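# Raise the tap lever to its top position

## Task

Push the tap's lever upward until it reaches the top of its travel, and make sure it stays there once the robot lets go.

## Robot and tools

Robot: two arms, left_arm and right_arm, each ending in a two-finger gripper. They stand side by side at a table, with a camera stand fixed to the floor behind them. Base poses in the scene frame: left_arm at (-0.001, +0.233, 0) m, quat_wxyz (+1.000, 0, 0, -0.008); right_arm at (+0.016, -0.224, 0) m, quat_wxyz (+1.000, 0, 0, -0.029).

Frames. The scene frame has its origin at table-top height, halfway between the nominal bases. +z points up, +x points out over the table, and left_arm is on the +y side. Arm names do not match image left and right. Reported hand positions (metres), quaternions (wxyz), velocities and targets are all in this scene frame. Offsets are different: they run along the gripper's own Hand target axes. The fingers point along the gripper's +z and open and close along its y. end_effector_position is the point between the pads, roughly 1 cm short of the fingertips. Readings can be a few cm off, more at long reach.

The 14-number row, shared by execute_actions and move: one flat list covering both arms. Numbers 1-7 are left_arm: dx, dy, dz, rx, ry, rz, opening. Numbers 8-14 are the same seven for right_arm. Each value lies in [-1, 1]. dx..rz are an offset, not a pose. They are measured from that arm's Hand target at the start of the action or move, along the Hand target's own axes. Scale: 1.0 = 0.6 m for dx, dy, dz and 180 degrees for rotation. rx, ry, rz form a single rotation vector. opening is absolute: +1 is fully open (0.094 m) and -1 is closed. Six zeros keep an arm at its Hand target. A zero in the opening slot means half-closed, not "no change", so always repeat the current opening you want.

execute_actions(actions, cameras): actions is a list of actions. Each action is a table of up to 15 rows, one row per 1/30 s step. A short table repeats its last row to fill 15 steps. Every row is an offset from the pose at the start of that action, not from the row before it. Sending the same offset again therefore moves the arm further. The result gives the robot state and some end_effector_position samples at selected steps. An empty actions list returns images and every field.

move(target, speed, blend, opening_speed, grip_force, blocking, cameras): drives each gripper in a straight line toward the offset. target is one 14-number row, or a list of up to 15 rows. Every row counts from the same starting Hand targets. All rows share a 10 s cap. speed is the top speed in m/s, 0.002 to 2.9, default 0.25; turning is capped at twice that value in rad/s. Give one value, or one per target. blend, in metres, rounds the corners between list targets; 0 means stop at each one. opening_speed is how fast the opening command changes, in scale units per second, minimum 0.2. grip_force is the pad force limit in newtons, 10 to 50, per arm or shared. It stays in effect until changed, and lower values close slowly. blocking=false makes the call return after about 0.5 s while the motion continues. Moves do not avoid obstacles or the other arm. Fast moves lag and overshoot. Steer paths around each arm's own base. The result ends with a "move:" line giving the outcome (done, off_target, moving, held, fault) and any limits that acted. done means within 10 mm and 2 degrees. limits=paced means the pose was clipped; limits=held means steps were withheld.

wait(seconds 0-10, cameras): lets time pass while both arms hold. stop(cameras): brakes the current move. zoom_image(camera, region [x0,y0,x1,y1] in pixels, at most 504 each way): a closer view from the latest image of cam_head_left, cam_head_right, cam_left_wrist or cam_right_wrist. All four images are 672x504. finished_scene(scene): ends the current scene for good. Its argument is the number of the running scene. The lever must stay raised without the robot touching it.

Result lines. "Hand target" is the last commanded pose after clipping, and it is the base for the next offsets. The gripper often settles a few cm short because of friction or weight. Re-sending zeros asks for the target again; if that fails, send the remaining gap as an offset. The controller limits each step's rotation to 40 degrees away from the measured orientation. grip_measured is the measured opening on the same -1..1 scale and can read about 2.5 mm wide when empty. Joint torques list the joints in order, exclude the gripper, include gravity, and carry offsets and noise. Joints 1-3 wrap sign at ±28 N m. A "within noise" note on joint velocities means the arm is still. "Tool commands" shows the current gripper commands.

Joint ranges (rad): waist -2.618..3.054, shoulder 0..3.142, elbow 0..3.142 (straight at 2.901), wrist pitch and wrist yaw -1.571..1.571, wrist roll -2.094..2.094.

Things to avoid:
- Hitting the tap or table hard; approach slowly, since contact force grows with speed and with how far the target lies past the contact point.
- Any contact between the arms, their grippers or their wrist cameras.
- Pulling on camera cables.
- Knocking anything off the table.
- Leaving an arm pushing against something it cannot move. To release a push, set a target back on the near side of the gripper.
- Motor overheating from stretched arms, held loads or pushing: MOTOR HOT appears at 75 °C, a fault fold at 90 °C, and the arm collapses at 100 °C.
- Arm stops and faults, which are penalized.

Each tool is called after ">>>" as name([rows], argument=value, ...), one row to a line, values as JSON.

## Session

>>> execute_actions(actions=[])

>>> zoom_image(camera="cam_head_left", region=[240, 130, 440, 280])

>>> zoom_image(camera="cam_head_right", region=[240, 130, 440, 280])

Scene clock: 0.00 s.
left_arm: end_effector_position=(+0.3987, +0.2181, +0.0901) grip_measured=+1.000 end_effector_quat_wxyz=(+0.578, +0.001, +0.816, -0.018) | right_arm: end_effector_position=(+0.4109, -0.2845, +0.1093) grip_measured=+1.000 end_effector_quat_wxyz=(+0.599, +0.110, +0.787, -0.100)
Joint positions: left_arm=[-0.028 1.583 0.364 0.88 -0.012 -0.034 0.094] | right_arm=[0.017 1.559 0.356 0.929 0.255 0.044 0.094]
Joint velocities: within noise
Joint torques (N m): no reading
Motor temperatures (°C): left_arm=[31 29 34 31 29 28 27] | right_arm=[29 28 30 28 27 27 28]
Heat: left arm: 34 °C; right arm: 30 °C.
Hand target: left_arm +0.4024, +0.2179, +0.0993; +0.589, +0.001, +0.808, -0.018 | right_arm +0.4124, -0.2848, +0.1136; +0.604, +0.111, +0.783, -0.100
Tool commands: left_gripper/opening=+1.0 right_gripper/opening=+1.0
camera_calibration:
cam_left_wrist: T_world_to_cam=[[0.0140906, -0.999425, 0.0308483, 0.210509], [-0.711841, -0.0316924, -0.701625, 0.389701], [0.702199, -0.0120728, -0.711878, -0.129206], [0, 0, 0, 1]] pos_world=[0.365167, 0.221178, 0.174951]
cam_right_wrist: T_world_to_cam=[[-0.291751, -0.956082, 0.0280848, -0.15444], [-0.627192, 0.169055, -0.760297, 0.425755], [0.722158, -0.239432, -0.648969, -0.208645], [0, 0, 0, 1]] pos_world=[0.372647, -0.26959, 0.192633]

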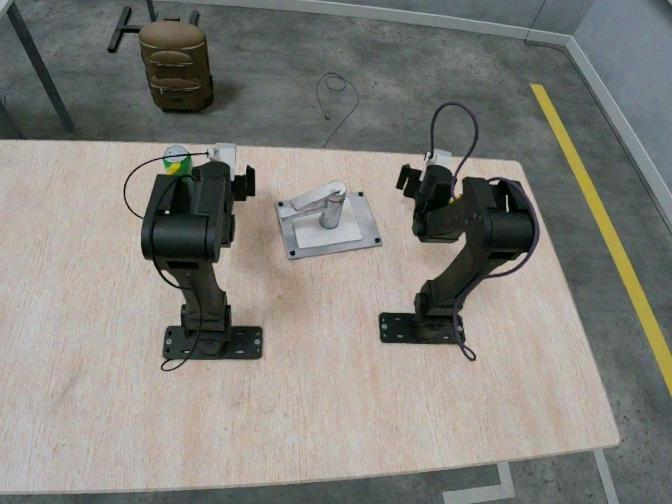

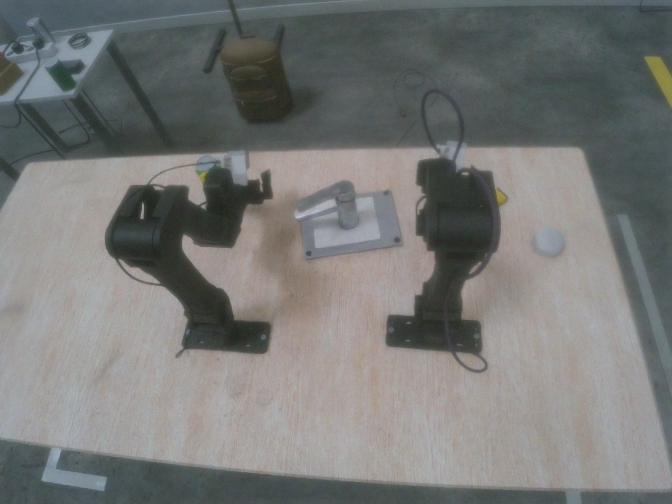

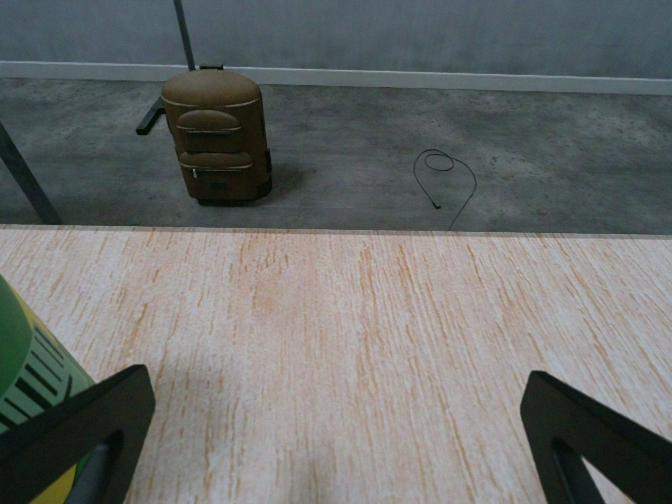

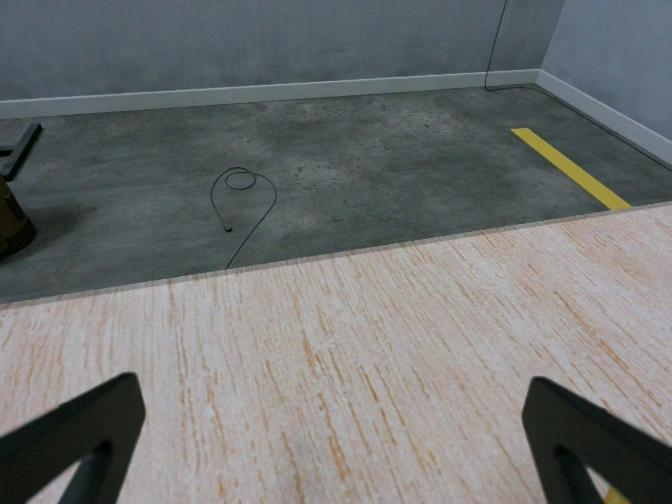

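Scaled by 2.520 from the camera's 672x504 image, which has a finer 960x720 frame.

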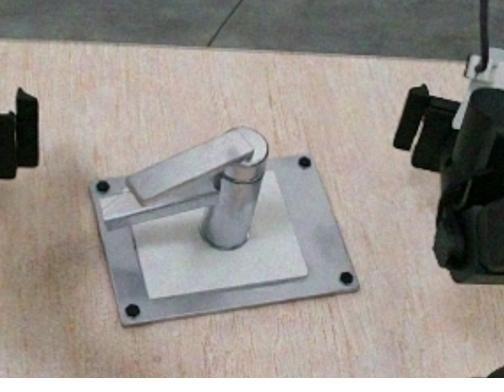

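Scaled by 2.520 from the camera's 672x504 image, which has a finer 960x720 frame.

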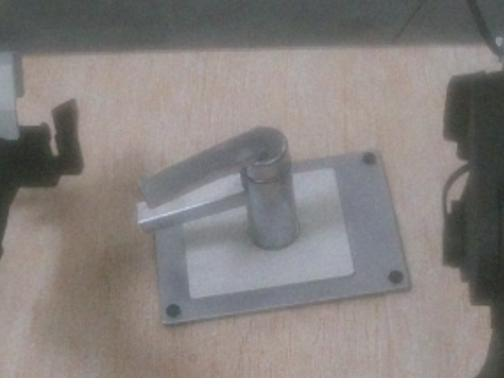

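>>> move([
  [0,0,0,0,0,0,1,0.019,0.1177,-0.3257,-0.12,-0.04,-0.012,-1],
  [0,0,0,0,0,0,1,0.1137,0.3543,-0.4933,-0.243,-0.0793,-0.0241,-1],
], speed=0.3, blend=[0.05,0], cameras=["cam_head_left","cam_head_right","cam_right_wrist"])

Scene clock: 39.17 s.
left_arm: end_effector_position=(+0.3987, +0.2181, +0.0901) grip_measured=+1.000 end_effector_quat_wxyz=(+0.578, +0.001, +0.816, -0.018) | right_arm: end_effector_position=(+0.1863, +0.0086, +0.1049) grip_measured=-0.987 end_effector_quat_wxyz=(+0.665, -0.188, +0.712, +0.127)
Joint positions: left_arm=[-0.028 1.583 0.364 0.88 -0.012 -0.034 0.094] | right_arm=[1.57 1.671 0.017 1.481 1.06 0.081 0.001]
Joint torques (N m): left_arm=[0.05 -5.81 6.87 1.86 0.01 0] | right_arm=[0.4 -2.54 1.17 3.19 0.2 0.01]
Motor temperatures (°C): left_arm=[31 31 36 42 29 28 27] | right_arm=[29 28 31 33 28 27 28]
Heat: left arm: 42 °C; right arm: 33 °C.
Hand target: left_arm +0.4024, +0.2179, +0.0993; +0.589, +0.001, +0.808, -0.018 | right_arm +0.1851, +0.0082, +0.1171; +0.688, -0.163, +0.688, +0.163
Off the commanded pose: left_arm 0.010 m, 2 deg | right_arm 0.012 m, 6 deg.
joint sent to its limit (right arm) — joint 3 (elbow), lower limit, where the elbow is as bent as it goes; joint 4 (wrist pitch), upper limit. The joint targets are off in orientation, not in position.
move: off_target (right_arm)
camera_calibration:
cam_right_wrist: T_world_to_cam=[[0.437524, -0.896351, 0.071602, -0.0805588], [-0.423958, -0.275851, -0.862651, 0.208633], [0.79299, 0.347074, -0.500707, -0.0130152], [0, 0, 0, 1]] pos_world=[0.134019, -0.0101401, 0.179229]
Images, in order (width x height): cam_head_left 672x504, cam_head_right 672x504, cam_right_wrist 672x504.

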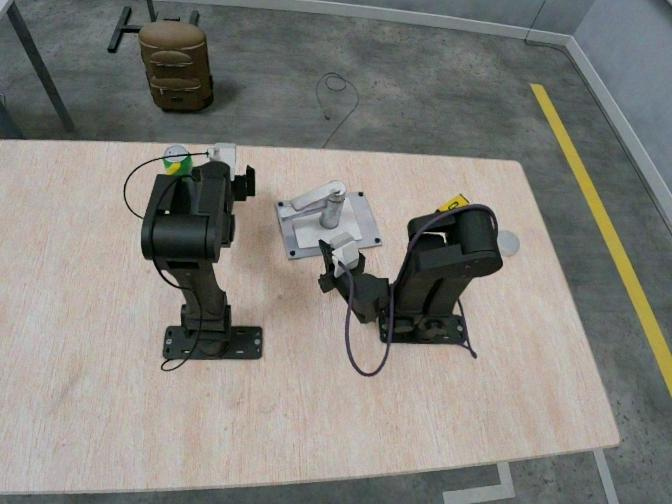

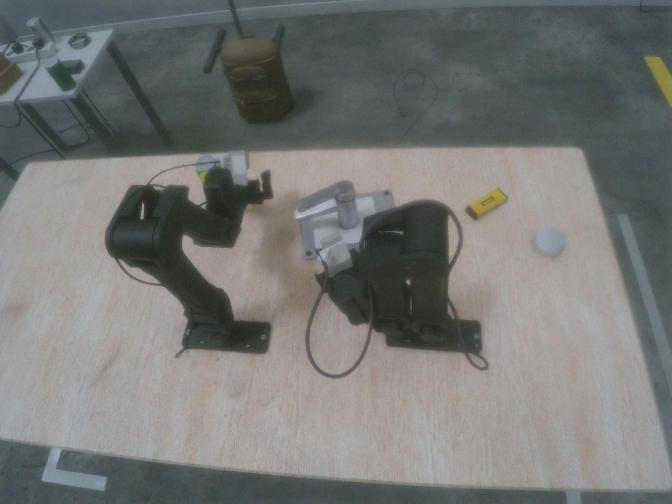

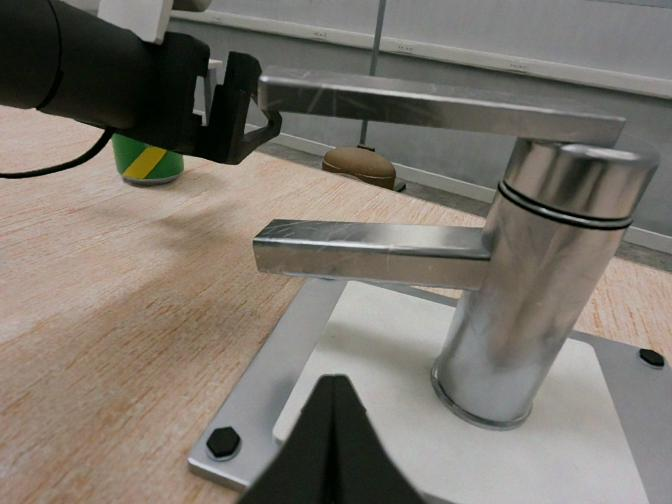

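>>> move([
  [0,0,0,0,0,0,1,-0.0165,0,0.06,0,0,0,-1],
  [0,0,0,0,0,0,1,-0.0165,0.003,0.149,0,0,0,-1],
], speed=0.15, blend=[0.02,0], cameras=["cam_head_left","cam_head_right","cam_right_wrist"])

Scene clock: 49.67 s.
left_arm: end_effector_position=(+0.3987, +0.2181, +0.0901) grip_measured=+1.000 end_effector_quat_wxyz=(+0.578, +0.001, +0.816, -0.018) | right_arm: end_effector_position=(+0.2613, +0.0445, +0.1074) grip_measured=-0.987 end_effector_quat_wxyz=(+0.664, -0.188, +0.711, +0.133)
Joint positions: left_arm=[-0.028 1.583 0.364 0.88 -0.012 -0.034 0.094] | right_arm=[1.207 1.805 0.217 1.482 0.691 0.008 0.001]
Joint torques (N m): left_arm=[0.03 -5.83 6.86 1.85 0.02 0.01] | right_arm=[-0.53 -4.05 3.26 3.35 -0.01 -0.02]
Heat: left arm: 43 °C; right arm: 37 °C.
Hand target: left_arm +0.4024, +0.2179, +0.0993; +0.589, +0.001, +0.808, -0.018 | right_arm +0.2642, +0.0498, +0.1268; +0.688, -0.163, +0.688, +0.163
Off the commanded pose: left_arm 0.010 m, 2 deg | right_arm 0.020 m, 6 deg.
move: off_target (right_arm); blend cut to 0.0186 m at target 1
camera_calibration:
cam_right_wrist: T_world_to_cam=[[0.445235, -0.893265, 0.0619925, -0.0824655], [-0.423241, -0.270958, -0.864551, 0.252292], [0.789071, 0.358691, -0.498706, -0.0833876], [0, 0, 0, 1]] pos_world=[0.209296, 0.0246073, 0.181646]
Images, in order (width x height): cam_head_left 672x504, cam_head_right 672x504, cam_right_wrist 672x504.

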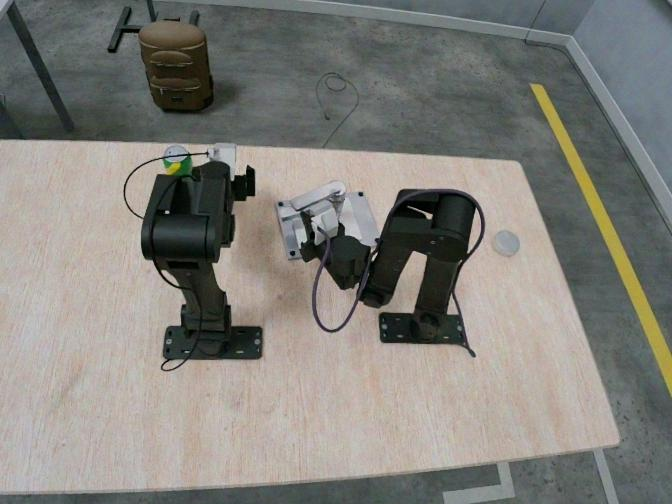

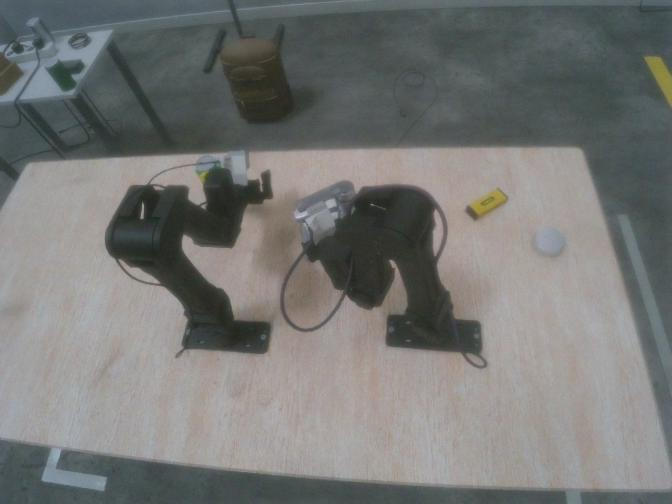

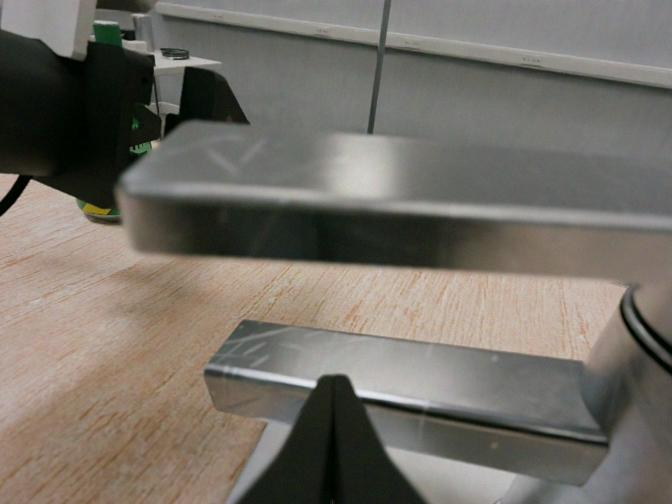

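>>> move([
  [0,0,0,0,0,0,1,-0.08,-0.004,0,0,0,0,-1],
  [0,0,0,0,0,0,1,-0.147,-0.0335,0.003,0,0,0,-1],
], speed=0.07, blend=[0.02,0], cameras=["cam_head_left","cam_right_wrist"])

Scene clock: 58.47 s.
left_arm: end_effector_position=(+0.3987, +0.2181, +0.0901) grip_measured=+1.000 end_effector_quat_wxyz=(+0.578, +0.001, +0.816, -0.018) | right_arm: end_effector_position=(+0.2600, +0.0231, +0.1503) grip_measured=-0.987 end_effector_quat_wxyz=(+0.630, -0.229, +0.733, +0.117)
Joint positions: left_arm=[-0.028 1.583 0.364 0.88 -0.012 -0.034 0.094] | right_arm=[1.135 1.222 0.247 0.76 0.58 -0.001 0.001]
Joint torques (N m): left_arm=[0.05 -5.83 6.87 1.85 0.01 0.01] | right_arm=[-1.2 -5.94 10.45 3.43 0.3 0.02]
Motor temperatures (°C): left_arm=[31 31 36 44 29 28 27] | right_arm=[29 28 31 39 28 27 28]
Heat: left arm: 44 °C; right arm: 39 °C.
Hand target: left_arm +0.4024, +0.2179, +0.0993; +0.589, +0.001, +0.808, -0.018 | right_arm +0.2749, +0.0327, +0.2150; +0.688, -0.163, +0.688, +0.163
Off the commanded pose: left_arm 0.010 m, 2 deg | right_arm 0.067 m, 12 deg.
move: off_target (right_arm)
camera_calibration:
cam_right_wrist: T_world_to_cam=[[0.484826, -0.866398, 0.119571, -0.123281], [-0.461434, -0.369525, -0.806554, 0.286526], [0.742982, 0.335864, -0.578942, -0.0287481], [0, 0, 0, 1]] pos_world=[0.213342, 0.00872337, 0.229196]
Images, in order (width x height): cam_head_left 672x504, cam_right_wrist 672x504.

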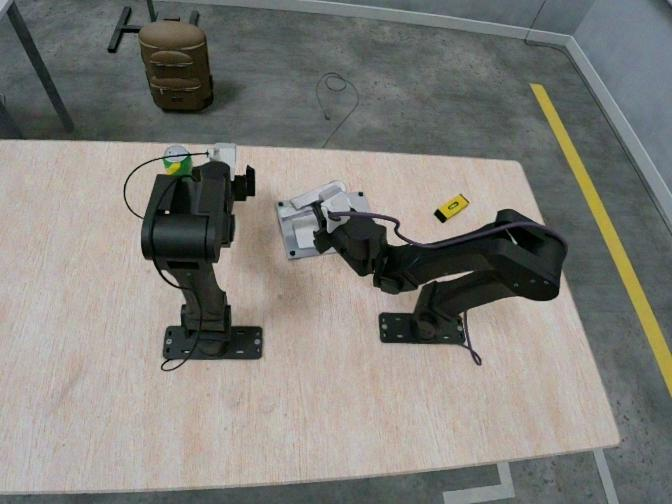

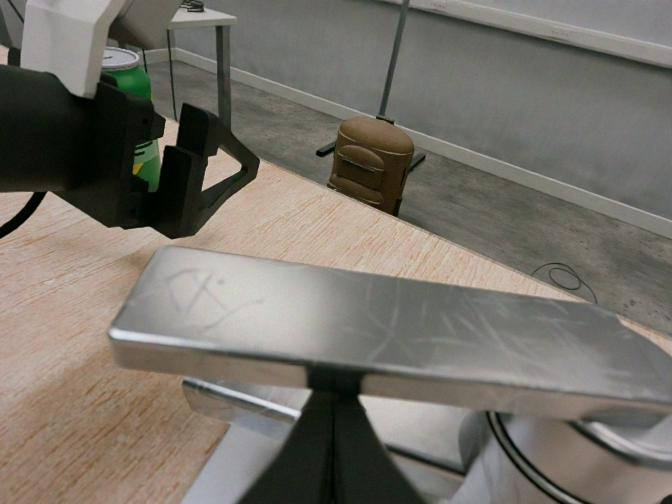

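>>> move([
  [0,0,0,0,0,0,1,0.11,0.0465,0,0,0,0,-1],
  [0,0,0,0,0,0,1,0.0167,0.0465,0,0,0,0,-1],
  [0,0,0,0,0,0,1,-0.0167,0.022,0.003,0,0,0,-1],
], speed=[0.15,0.08,0.05], blend=[0.01,0.01,0], cameras=["cam_head_left","cam_right_wrist"])

Scene clock: 66.73 s.
left_arm: end_effector_position=(+0.3987, +0.2181, +0.0901) grip_measured=+1.000 end_effector_quat_wxyz=(+0.578, +0.001, +0.816, -0.018) | right_arm: end_effector_position=(+0.2575, +0.0407, +0.1696) grip_measured=-0.987 end_effector_quat_wxyz=(+0.642, -0.225, +0.722, +0.126)
Joint positions: left_arm=[-0.028 1.583 0.364 0.88 -0.012 -0.034 0.094] | right_arm=[1.185 1.241 0.313 0.748 0.625 -0.002 0.001]
Joint torques (N m): left_arm=[0.03 -5.83 6.86 1.86 0.02 0.01] | right_arm=[-1.51 -6.13 9.98 3.19 0.29 0.04]
Heat: left arm: 45 °C; right arm: 40 °C.
Hand target: left_arm +0.4024, +0.2179, +0.0993; +0.589, +0.001, +0.808, -0.018 | right_arm +0.2706, +0.0453, +0.2250; +0.688, -0.163, +0.688, +0.163
Off the commanded pose: left_arm 0.010 m, 2 deg | right_arm 0.057 m, 11 deg.
move: off_target (right_arm)
camera_calibration:
cam_right_wrist: T_world_to_cam=[[0.48764, -0.866211, 0.109016, -0.108032], [-0.438921, -0.351182, -0.827055, 0.304374], [0.754689, 0.355456, -0.551449, -0.0301114], [0, 0, 0, 1]] pos_world=[0.209002, 0.024015, 0.246906]
Images, in order (width x height): cam_head_left 672x504, cam_right_wrist 672x504.

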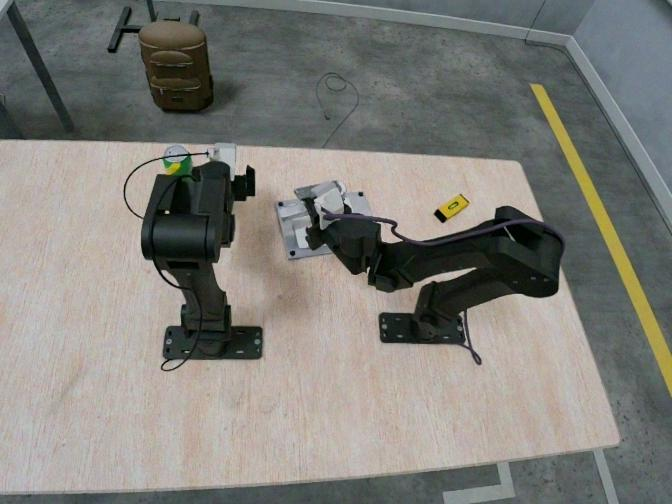

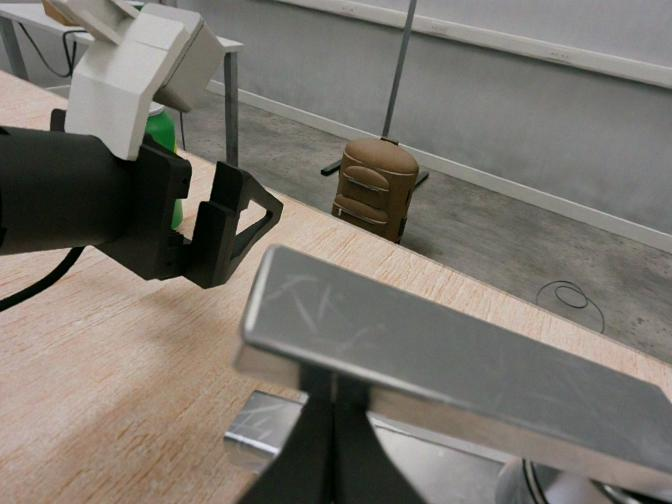

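>>> move(target=[0,0,0,0,0,0,1,-0.035,-0.008,0.005,0,0,0,-1], speed=0.06, cameras=["cam_head_left","cam_right_wrist"])

Scene clock: 71.13 s.
left_arm: end_effector_position=(+0.3987, +0.2181, +0.0901) grip_measured=+1.000 end_effector_quat_wxyz=(+0.578, +0.001, +0.816, -0.018) | right_arm: end_effector_position=(+0.2612, +0.0367, +0.1807) grip_measured=-0.987 end_effector_quat_wxyz=(+0.633, -0.231, +0.729, +0.119)
Joint positions: left_arm=[-0.028 1.583 0.364 0.88 -0.012 -0.034 0.094] | right_arm=[1.159 1.164 0.359 0.596 0.597 -0.002 0.001]
Joint torques (N m): left_arm=[0.03 -5.83 6.84 1.85 0.02 0.01] | right_arm=[-1.48 -6 11.03 3.33 0.34 0.05]
Motor temperatures (°C): left_arm=[31 32 36 45 29 28 27] | right_arm=[29 29 36 40 28 27 28]
Heat: left arm: 45 °C; right arm: 40 °C.
Hand target: left_arm +0.4024, +0.2179, +0.0993; +0.589, +0.001, +0.808, -0.018 | right_arm +0.2755, +0.0423, +0.2462; +0.688, -0.163, +0.688, +0.163
Off the commanded pose: left_arm 0.010 m, 2 deg | right_arm 0.067 m, 12 deg.
move: off_target (right_arm)
camera_calibration:
cam_right_wrist: T_world_to_cam=[[0.48992, -0.863337, 0.120947, -0.117358], [-0.453165, -0.370729, -0.81068, 0.31524], [0.744728, 0.342359, -0.572862, -0.0183924], [0, 0, 0, 1]] pos_world=[0.214049, 0.021846, 0.259217]
Images, in order (width x height): cam_head_left 672x504, cam_right_wrist 672x504.

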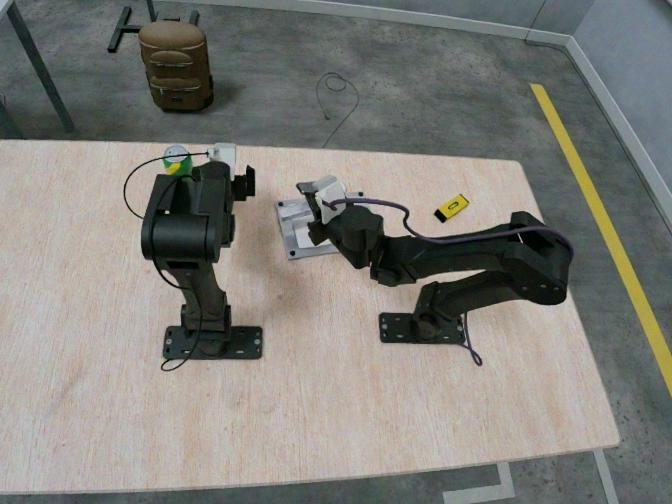

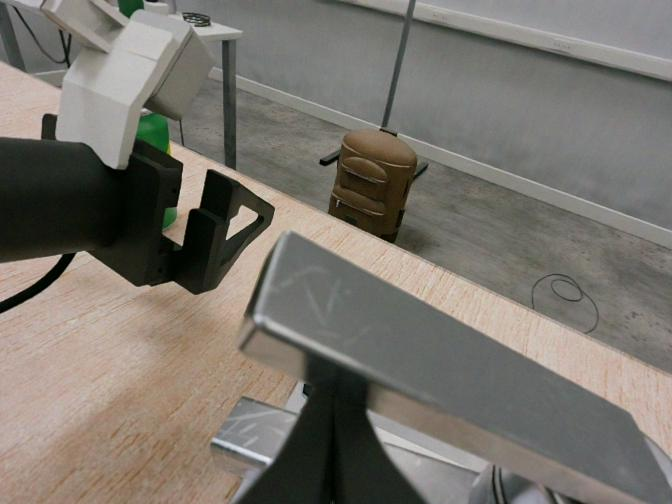

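>>> move(target=[0,0,0,0,0,0,1,-0.04,-0.01,0.004,0,0,0,-1], speed=0.06, cameras=["cam_head_left","cam_right_wrist"])

Scene clock: 74.40 s.
left_arm: end_effector_position=(+0.3987, +0.2181, +0.0901) grip_measured=+1.000 end_effector_quat_wxyz=(+0.578, +0.001, +0.816, -0.018) | right_arm: end_effector_position=(+0.2578, +0.0350, +0.1844) grip_measured=-0.987 end_effector_quat_wxyz=(+0.609, -0.258, +0.741, +0.118)
Joint positions: left_arm=[-0.028 1.583 0.364 0.88 -0.012 -0.034 0.094] | right_arm=[1.139 1.086 0.407 0.408 0.539 -0.002 0.001]
Joint torques (N m): left_arm=[0.03 -5.83 6.87 1.85 0.01 0.01] | right_arm=[-1.99 -6.39 12.36 3.73 0.7 0.11]
Heat: left arm: 45 °C; right arm: 41 °C.
Hand target: left_arm +0.4024, +0.2179, +0.0993; +0.589, +0.001, +0.808, -0.018 | right_arm +0.2804, +0.0380, +0.2700; +0.688, -0.163, +0.688, +0.163
Off the commanded pose: left_arm 0.010 m, 2 deg | right_arm 0.089 m, 16 deg.
move: off_target (right_arm)
camera_calibration:
cam_right_wrist: T_world_to_cam=[[0.527034, -0.837862, 0.142202, -0.132087], [-0.47114, -0.42732, -0.771638, 0.315533], [0.707292, 0.339683, -0.619963, 0.00527026], [0, 0, 0, 1]] pos_world=[0.214547, 0.0223727, 0.265528]
Images, in order (width x height): cam_head_left 672x504, cam_right_wrist 672x504.

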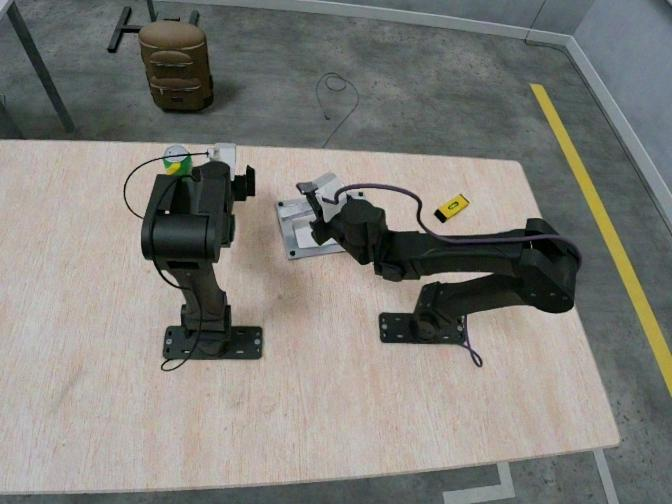

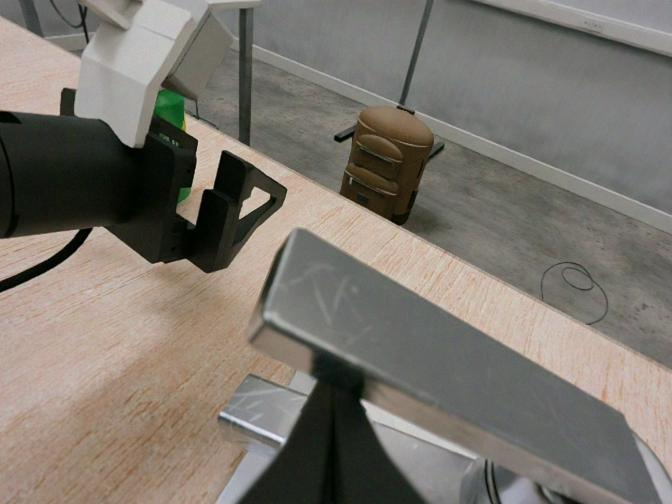

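>>> move([
  [0,0,0,0,0,0,1,0.1467,0.0377,-0.006,0,0,0,-1],
  [0,0,0,0,0,0,1,0.0583,0.03,-0.006,0,0,0,-1],
  [0,0,0,0,0,0,1,0.0133,-0.015,0,0,0,0,-1],
], speed=[0.15,0.08,0.06], blend=[0.01,0.01,0], cameras=["cam_head_left","cam_right_wrist"])

Scene clock: 85.10 s.
left_arm: end_effector_position=(+0.3987, +0.2181, +0.0901) grip_measured=+1.000 end_effector_quat_wxyz=(+0.578, +0.001, +0.816, -0.018) | right_arm: end_effector_position=(+0.2611, +0.0371, +0.1898) grip_measured=-0.987 end_effector_quat_wxyz=(+0.619, -0.252, +0.731, +0.141)
Joint positions: left_arm=[-0.028 1.583 0.364 0.88 -0.012 -0.034 0.094] | right_arm=[1.109 1.09 0.389 0.479 0.485 -0.004 0.001]
Joint torques (N m): left_arm=[0.05 -5.83 6.86 1.86 0.02 0.01] | right_arm=[-2.29 -5.98 11.54 3.52 0.91 0.09]
Heat: left arm: 46 °C; right arm: 44 °C.
Hand target: left_arm +0.4024, +0.2179, +0.0993; +0.589, +0.001, +0.808, -0.018 | right_arm +0.2844, +0.0300, +0.2621; +0.688, -0.163, +0.688, +0.163
Off the commanded pose: left_arm 0.010 m, 2 deg | right_arm 0.076 m, 14 deg.
move: off_target (right_arm)
camera_calibration:
cam_right_wrist: T_world_to_cam=[[0.544304, -0.831893, 0.108106, -0.131143], [-0.451558, -0.399152, -0.797981, 0.321004], [0.706985, 0.385528, -0.592908, -0.00114068], [0, 0, 0, 1]] pos_world=[0.217141, 0.0194719, 0.269656]
Images, in order (width x height): cam_head_left 672x504, cam_right_wrist 672x504.

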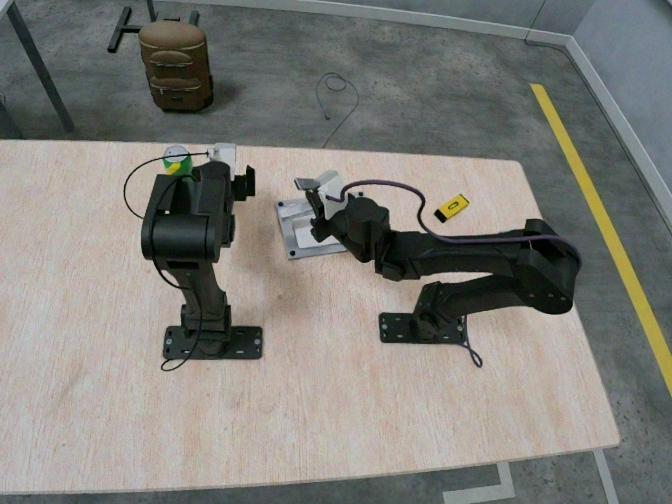

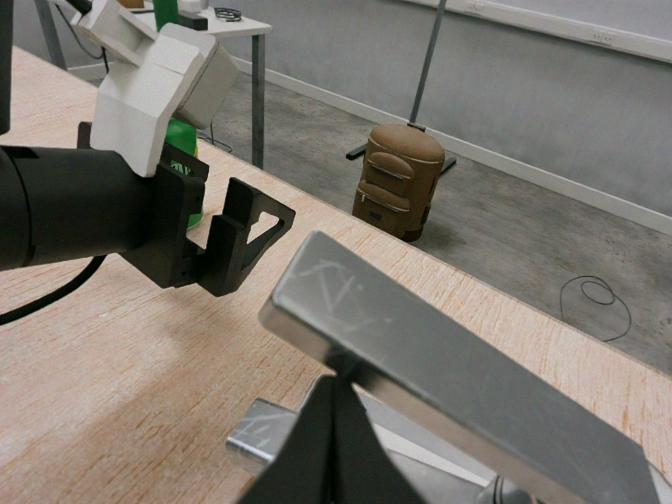

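>>> move(target=[0,0,0,0,0,0,1,-0.035,-0.03,0.002,0,0,0,-1], speed=0.06, cameras=["cam_head_left","cam_right_wrist"])

Scene clock: 91.50 s.
left_arm: end_effector_position=(+0.3987, +0.2181, +0.0901) grip_measured=+1.000 end_effector_quat_wxyz=(+0.578, +0.001, +0.816, -0.018) | right_arm: end_effector_position=(+0.2914, +0.0128, +0.2699) grip_measured=-0.987 end_effector_quat_wxyz=(+0.681, -0.169, +0.695, +0.155)
Joint positions: left_arm=[-0.028 1.583 0.364 0.88 -0.012 -0.034 0.094] | right_arm=[0.995 1.01 0.505 0.479 0.475 -0.004 0.001]
Joint torques (N m): left_arm=[0.05 -5.83 6.87 1.86 0.02 0] | right_arm=[-0.43 -2.15 8.81 2.22 -0.07 0.04]
Motor temperatures (°C): left_arm=[31 32 36 46 29 28 27] | right_arm=[29 29 36 45 28 27 28]
Heat: left arm: 46 °C; right arm: 45 °C.
Hand target: left_arm +0.4024, +0.2179, +0.0993; +0.589, +0.001, +0.808, -0.018 | right_arm +0.2935, +0.0145, +0.2831; +0.688, -0.163, +0.688, +0.163
Off the commanded pose: left_arm 0.010 m, 2 deg | right_arm 0.013 m, 2 deg.
move: off_target (right_arm)
camera_calibration:
cam_right_wrist: T_world_to_cam=[[0.446978, -0.894365, 0.0179194, -0.122958], [-0.393988, -0.214809, -0.893661, 0.395558], [0.803109, 0.392387, -0.448384, -0.0328292], [0, 0, 0, 1]] pos_world=[0.23717, -0.012118, 0.340978]
Images, in order (width x height): cam_head_left 672x504, cam_right_wrist 672x504.

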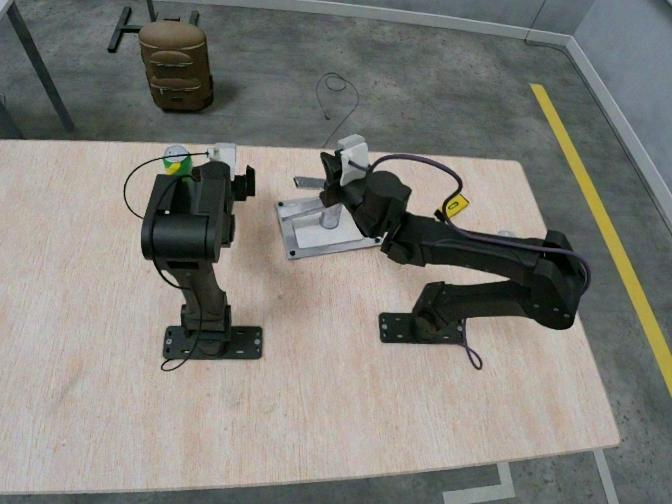

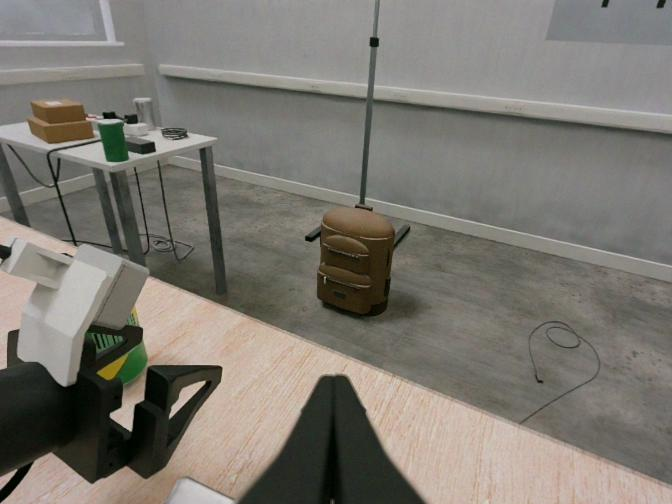

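>>> move([
  [0,0,0,0,0,0,1,0,0.02,-0.2,0,0,0,-1],
  [0,0,0,0,0,0,1,0.12,0.03,-0.2,0,0,0,-1],
], speed=0.2, blend=[0.03,0], cameras=["cam_head_left","cam_head_right","cam_right_wrist"])

Scene clock: 97.33 s.
left_arm: end_effector_position=(+0.3987, +0.2181, +0.0901) grip_measured=+1.000 end_effector_quat_wxyz=(+0.578, +0.001, +0.816, -0.018) | right_arm: end_effector_position=(+0.1790, -0.0225, +0.2158) grip_measured=-0.987 end_effector_quat_wxyz=(+0.688, -0.162, +0.688, +0.164)
Joint positions: left_arm=[-0.028 1.583 0.364 0.88 -0.012 -0.034 0.094] | right_arm=[1.607 0.612 0.154 0.459 1.084 0.002 0.001]
Joint torques (N m): left_arm=[0.05 -5.81 6.86 1.86 0.02 0.01] | right_arm=[0.44 0.91 5.3 1.99 0.13 0.02]
Heat: left arm: 47 °C; right arm: 43 °C.
Hand target: left_arm +0.4024, +0.2179, +0.0993; +0.589, +0.001, +0.808, -0.018 | right_arm +0.1781, -0.0233, +0.2112; +0.688, -0.163, +0.688, +0.163
Off the commanded pose: left_arm 0.010 m, 2 deg | right_arm 0.005 m, 0 deg.
move: done
camera_calibration:
cam_right_wrist: T_world_to_cam=[[0.449872, -0.893093, -0.000138749, -0.0998559], [-0.381403, -0.191981, -0.904254, 0.295904], [0.807556, 0.406851, -0.426995, 0.0419637], [0, 0, 0, 1]] pos_world=[0.123893, -0.0494456, 0.285477]
Images, in order (width x height): cam_head_left 672x504, cam_head_right 672x504, cam_right_wrist 672x504.

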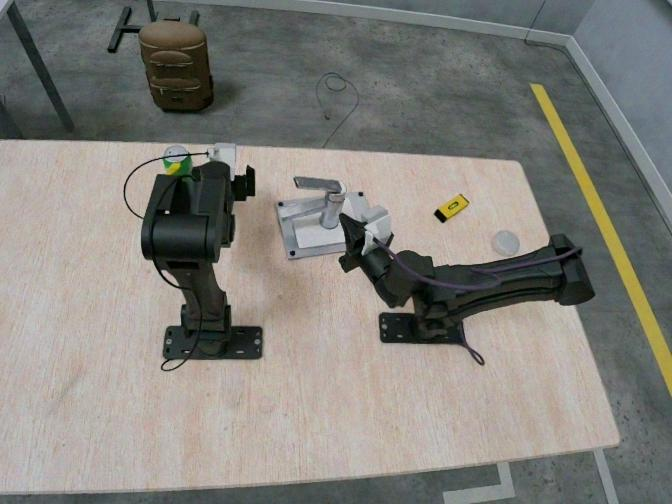

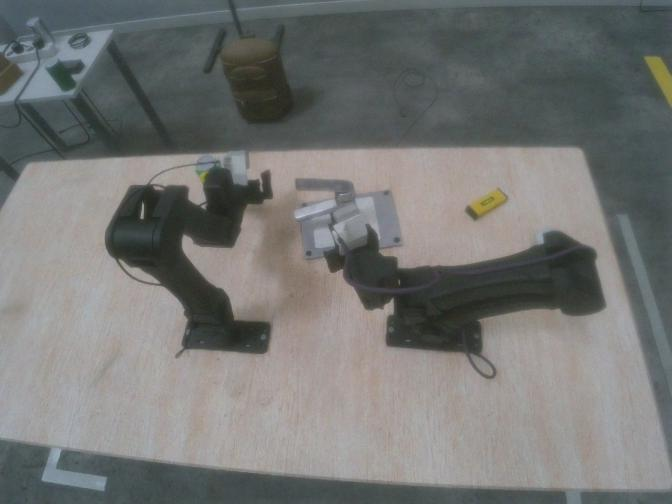

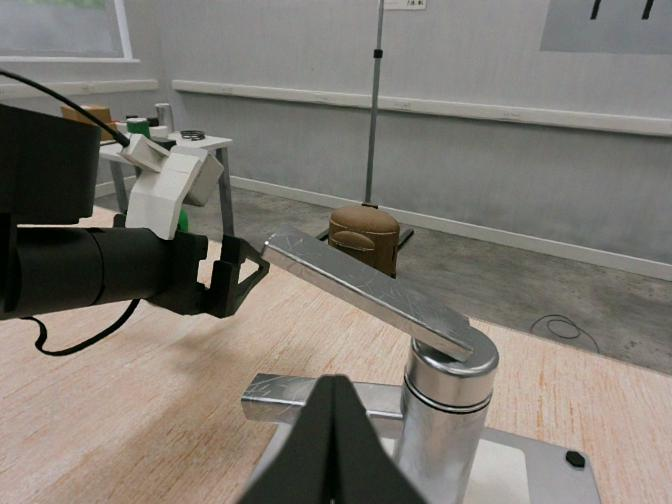

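>>> zoom_image(camera="cam_head_left", region=[260, 150, 380, 270])

>>> zoom_image(camera="cam_head_right", region=[270, 150, 390, 270])

>>> zoom_image(camera="cam_right_wrist", region=[220, 190, 540, 430])

Scaled by 4.200 from the camera's 672x504 image, which has a finer 960x720 frame.

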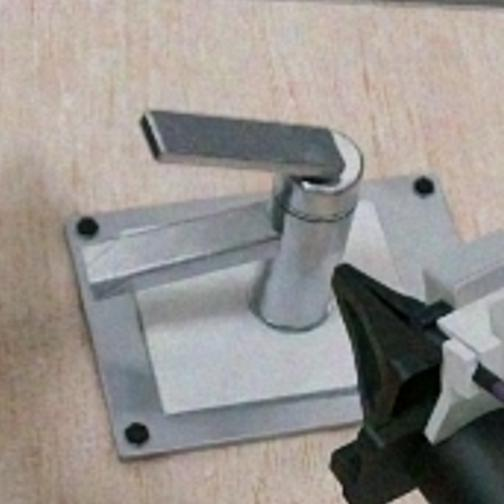

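Scaled by 4.200 from the camera's 672x504 image, which has a finer 960x720 frame.

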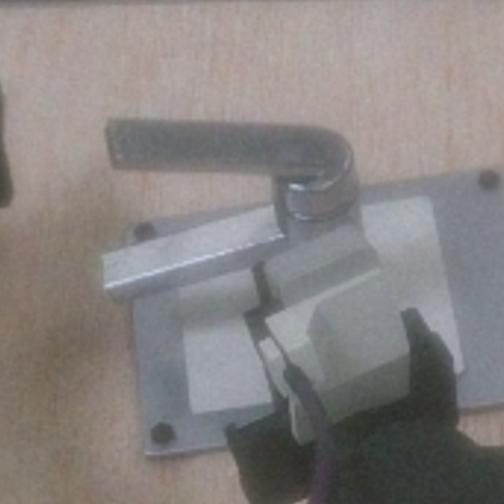

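Scaled by 1.575 from the camera's 672x504 image, which has a finer 960x720 frame.

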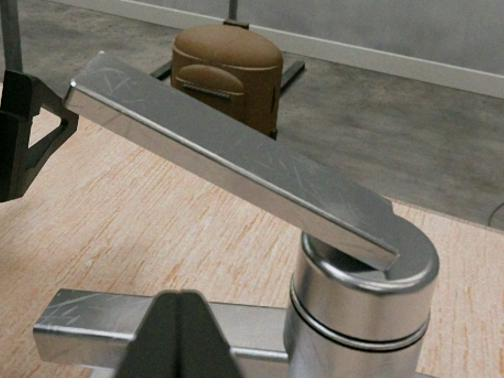

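>>> move([
  [0,0,0,0,0,0,1,0.077,0.0752,0.061,0.0569,-0.0554,-0.005,-1],
  [0,0,0,0,0,0,1,0.077,0.0462,0.2215,0.0569,-0.0554,-0.005,-1],
], speed=0.15, blend=[0.015,0], cameras=["cam_head_left","cam_right_wrist"])

Scene clock: 133.53 s.
left_arm: end_effector_position=(+0.3987, +0.2181, +0.0901) grip_measured=+1.000 end_effector_quat_wxyz=(+0.578, +0.001, +0.816, -0.018) | right_arm: end_effector_position=(+0.2824, +0.0567, +0.1466) grip_measured=-0.987 end_effector_quat_wxyz=(+0.713, -0.130, +0.686, +0.069)
Joint positions: left_arm=[-0.028 1.583 0.364 0.88 -0.012 -0.034 0.094] | right_arm=[1.24 1.826 0.386 1.481 0.899 -0.123 0.001]
Joint torques (N m): left_arm=[0.05 -5.82 6.86 1.86 0.02 0.01] | right_arm=[-0.47 -4.72 4.3 3.23 -0.16 0.09]
Motor temperatures (°C): left_arm=[31 32 36 49 29 28 27] | right_arm=[29 28 33 39 28 27 28]
Heat: left arm: 49 °C; right arm: 39 °C.
Hand target: left_arm +0.4024, +0.2179, +0.0993; +0.589, +0.001, +0.808, -0.018 | right_arm +0.2845, +0.0611, +0.1648; +0.758, -0.092, +0.637, +0.109
Off the commanded pose: left_arm 0.010 m, 2 deg | right_arm 0.019 m, 10 deg.
joint sent to its limit (right arm) — joint 4 (wrist pitch), upper limit. The joint targets are off in orientation, not in position.
move: off_target (right_arm)
camera_calibration:
cam_right_wrist: T_world_to_cam=[[0.277326, -0.956296, 0.0926711, -0.0369034], [-0.364187, -0.193888, -0.91092, 0.28419], [0.889077, 0.218872, -0.40204, -0.119429], [0, 0, 0, 1]] pos_world=[0.219914, 0.0459502, 0.214279]
Images, in order (width x height): cam_head_left 672x504, cam_right_wrist 672x504.

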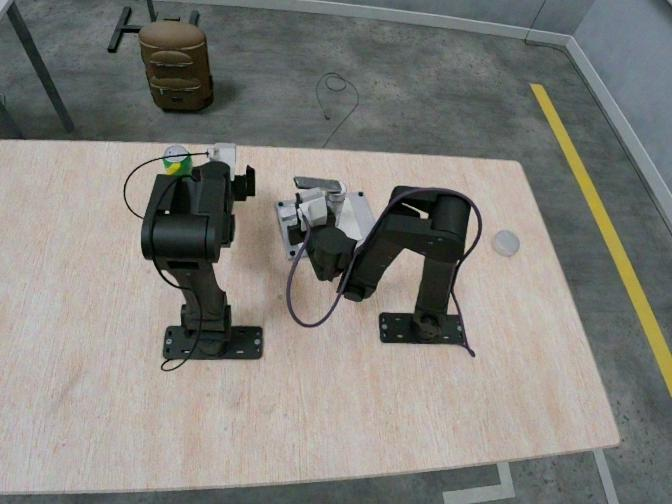

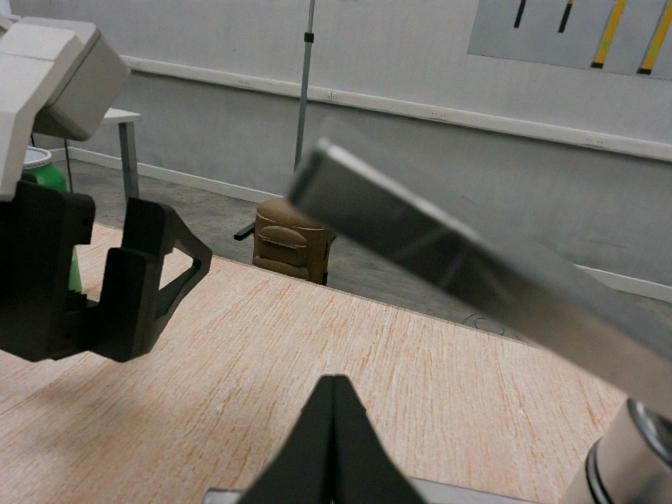

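>>> move([
  [0,0,0,0,0,0,1,-0.0575,-0.005,0.012,0,0,0,-1],
  [0,0,0,0,0,0,1,-0.131,-0.058,0.028,0,0,0,-1],
], speed=0.08, blend=[0.01,0], cameras=["cam_head_left","cam_right_wrist"])

Scene clock: 139.10 s.
left_arm: end_effector_position=(+0.3987, +0.2181, +0.0901) grip_measured=+1.000 end_effector_quat_wxyz=(+0.578, +0.001, +0.816, -0.018) | right_arm: end_effector_position=(+0.2839, +0.0520, +0.1777) grip_measured=-0.987 end_effector_quat_wxyz=(+0.698, -0.208, +0.681, +0.076)
Joint positions: left_arm=[-0.028 1.583 0.364 0.88 -0.012 -0.034 0.094] | right_arm=[1.163 1.515 0.357 1.138 0.701 -0.175 0.001]
Joint torques (N m): left_arm=[0.03 -5.83 6.84 1.85 0.01 0.01] | right_arm=[-2.89 -10.24 6.26 4 0.8 0.21]
Heat: left arm: 49 °C; right arm: 42 °C.
Hand target: left_arm +0.4024, +0.2179, +0.0993; +0.589, +0.001, +0.808, -0.018 | right_arm +0.2971, +0.0285, +0.2452; +0.758, -0.092, +0.637, +0.109
Off the commanded pose: left_arm 0.010 m, 2 deg | right_arm 0.073 m, 16 deg.
move: off_target (right_arm)
camera_calibration:
cam_right_wrist: T_world_to_cam=[[0.390347, -0.901029, 0.189145, -0.0968718], [-0.337641, -0.331229, -0.881071, 0.306398], [0.856521, 0.280061, -0.433519, -0.0955212], [0, 0, 0, 1]] pos_world=[0.223082, 0.0409555, 0.246871]
Images, in order (width x height): cam_head_left 672x504, cam_right_wrist 672x504.

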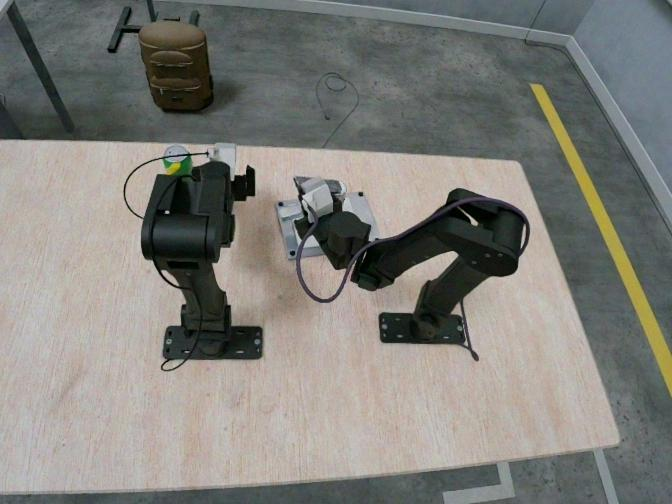

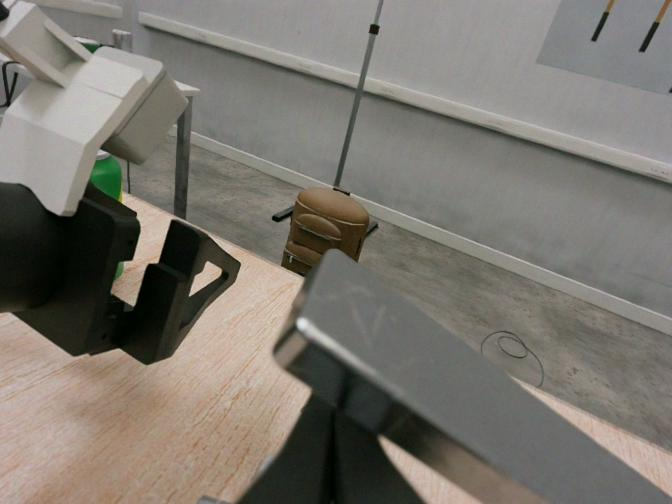

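>>> zoom_image(camera="cam_head_left", region=[260, 150, 380, 270])

Scaled by 4.200 from the camera's 672x504 image, which has a finer 960x720 frame.

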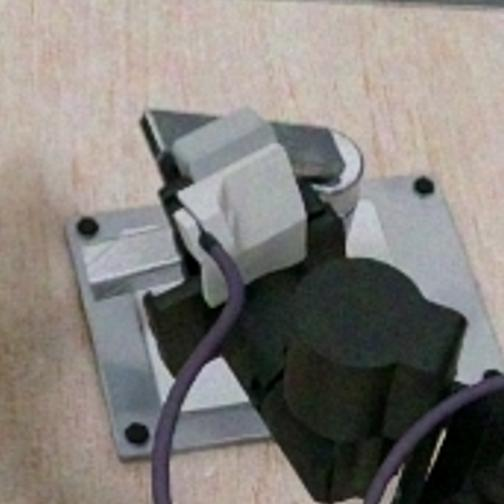

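>>> move(target=[0,0,0,0,0,0,1,-0.035,-0.02,0.006,0,0,0,-1], speed=0.06, cameras=["cam_head_left","cam_right_wrist"])

>>> zoom_image(camera="cam_head_left", region=[260, 150, 380, 270])

Scene clock: 159.33 s.
left_arm: end_effector_position=(+0.3987, +0.2181, +0.0901) grip_measured=+1.000 end_effector_quat_wxyz=(+0.578, +0.001, +0.816, -0.018) | right_arm: end_effector_position=(+0.2984, +0.0170, +0.2516) grip_measured=-0.987 end_effector_quat_wxyz=(+0.748, -0.110, +0.647, +0.097)
Joint positions: left_arm=[-0.028 1.583 0.364 0.88 -0.012 -0.034 0.094] | right_arm=[1.091 1.325 0.393 1.119 0.729 -0.165 0.001]
Joint torques (N m): left_arm=[0.03 -5.82 6.83 1.85 0.02 0.01] | right_arm=[-0.44 -4.05 7.08 2.25 -0.04 0.1]
Motor temperatures (°C): left_arm=[31 32 36 50 29 28 27] | right_arm=[29 30 34 46 28 27 29]
Heat: left arm: 50 °C; right arm: 46 °C.
Hand target: left_arm +0.4024, +0.2179, +0.0993; +0.589, +0.001, +0.808, -0.018 | right_arm +0.3004, +0.0170, +0.2666; +0.758, -0.092, +0.636, +0.109
Off the commanded pose: left_arm 0.010 m, 2 deg | right_arm 0.015 m, 3 deg.
move: off_target (right_arm)
camera_calibration:
cam_right_wrist: T_world_to_cam=[[0.287482, -0.956869, 0.0418978, -0.079337], [-0.27425, -0.124151, -0.953611, 0.360637], [0.917682, 0.262656, -0.298113, -0.118086], [0, 0, 0, 1]] pos_world=[0.230078, -0.00012574, 0.312029]
Images, in order (width x height): cam_head_left 672x504, cam_right_wrist 672x504.

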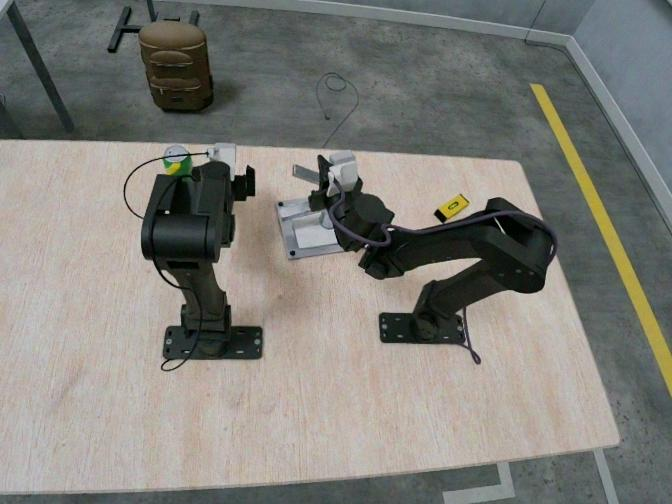

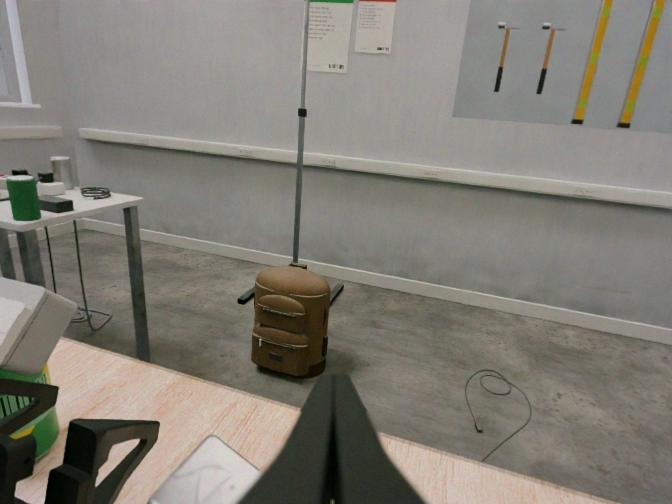

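Scaled by 4.200 from the camera's 672x504 image, which has a finer 960x720 frame.

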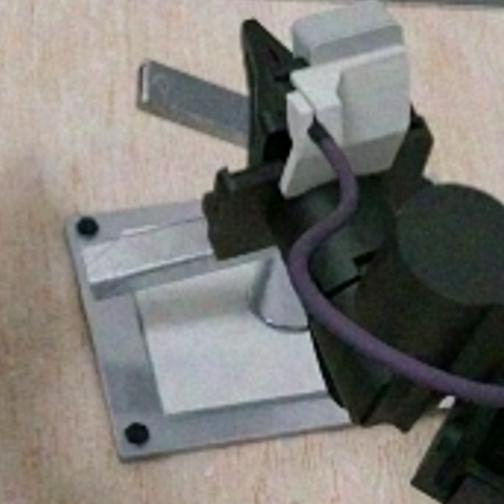

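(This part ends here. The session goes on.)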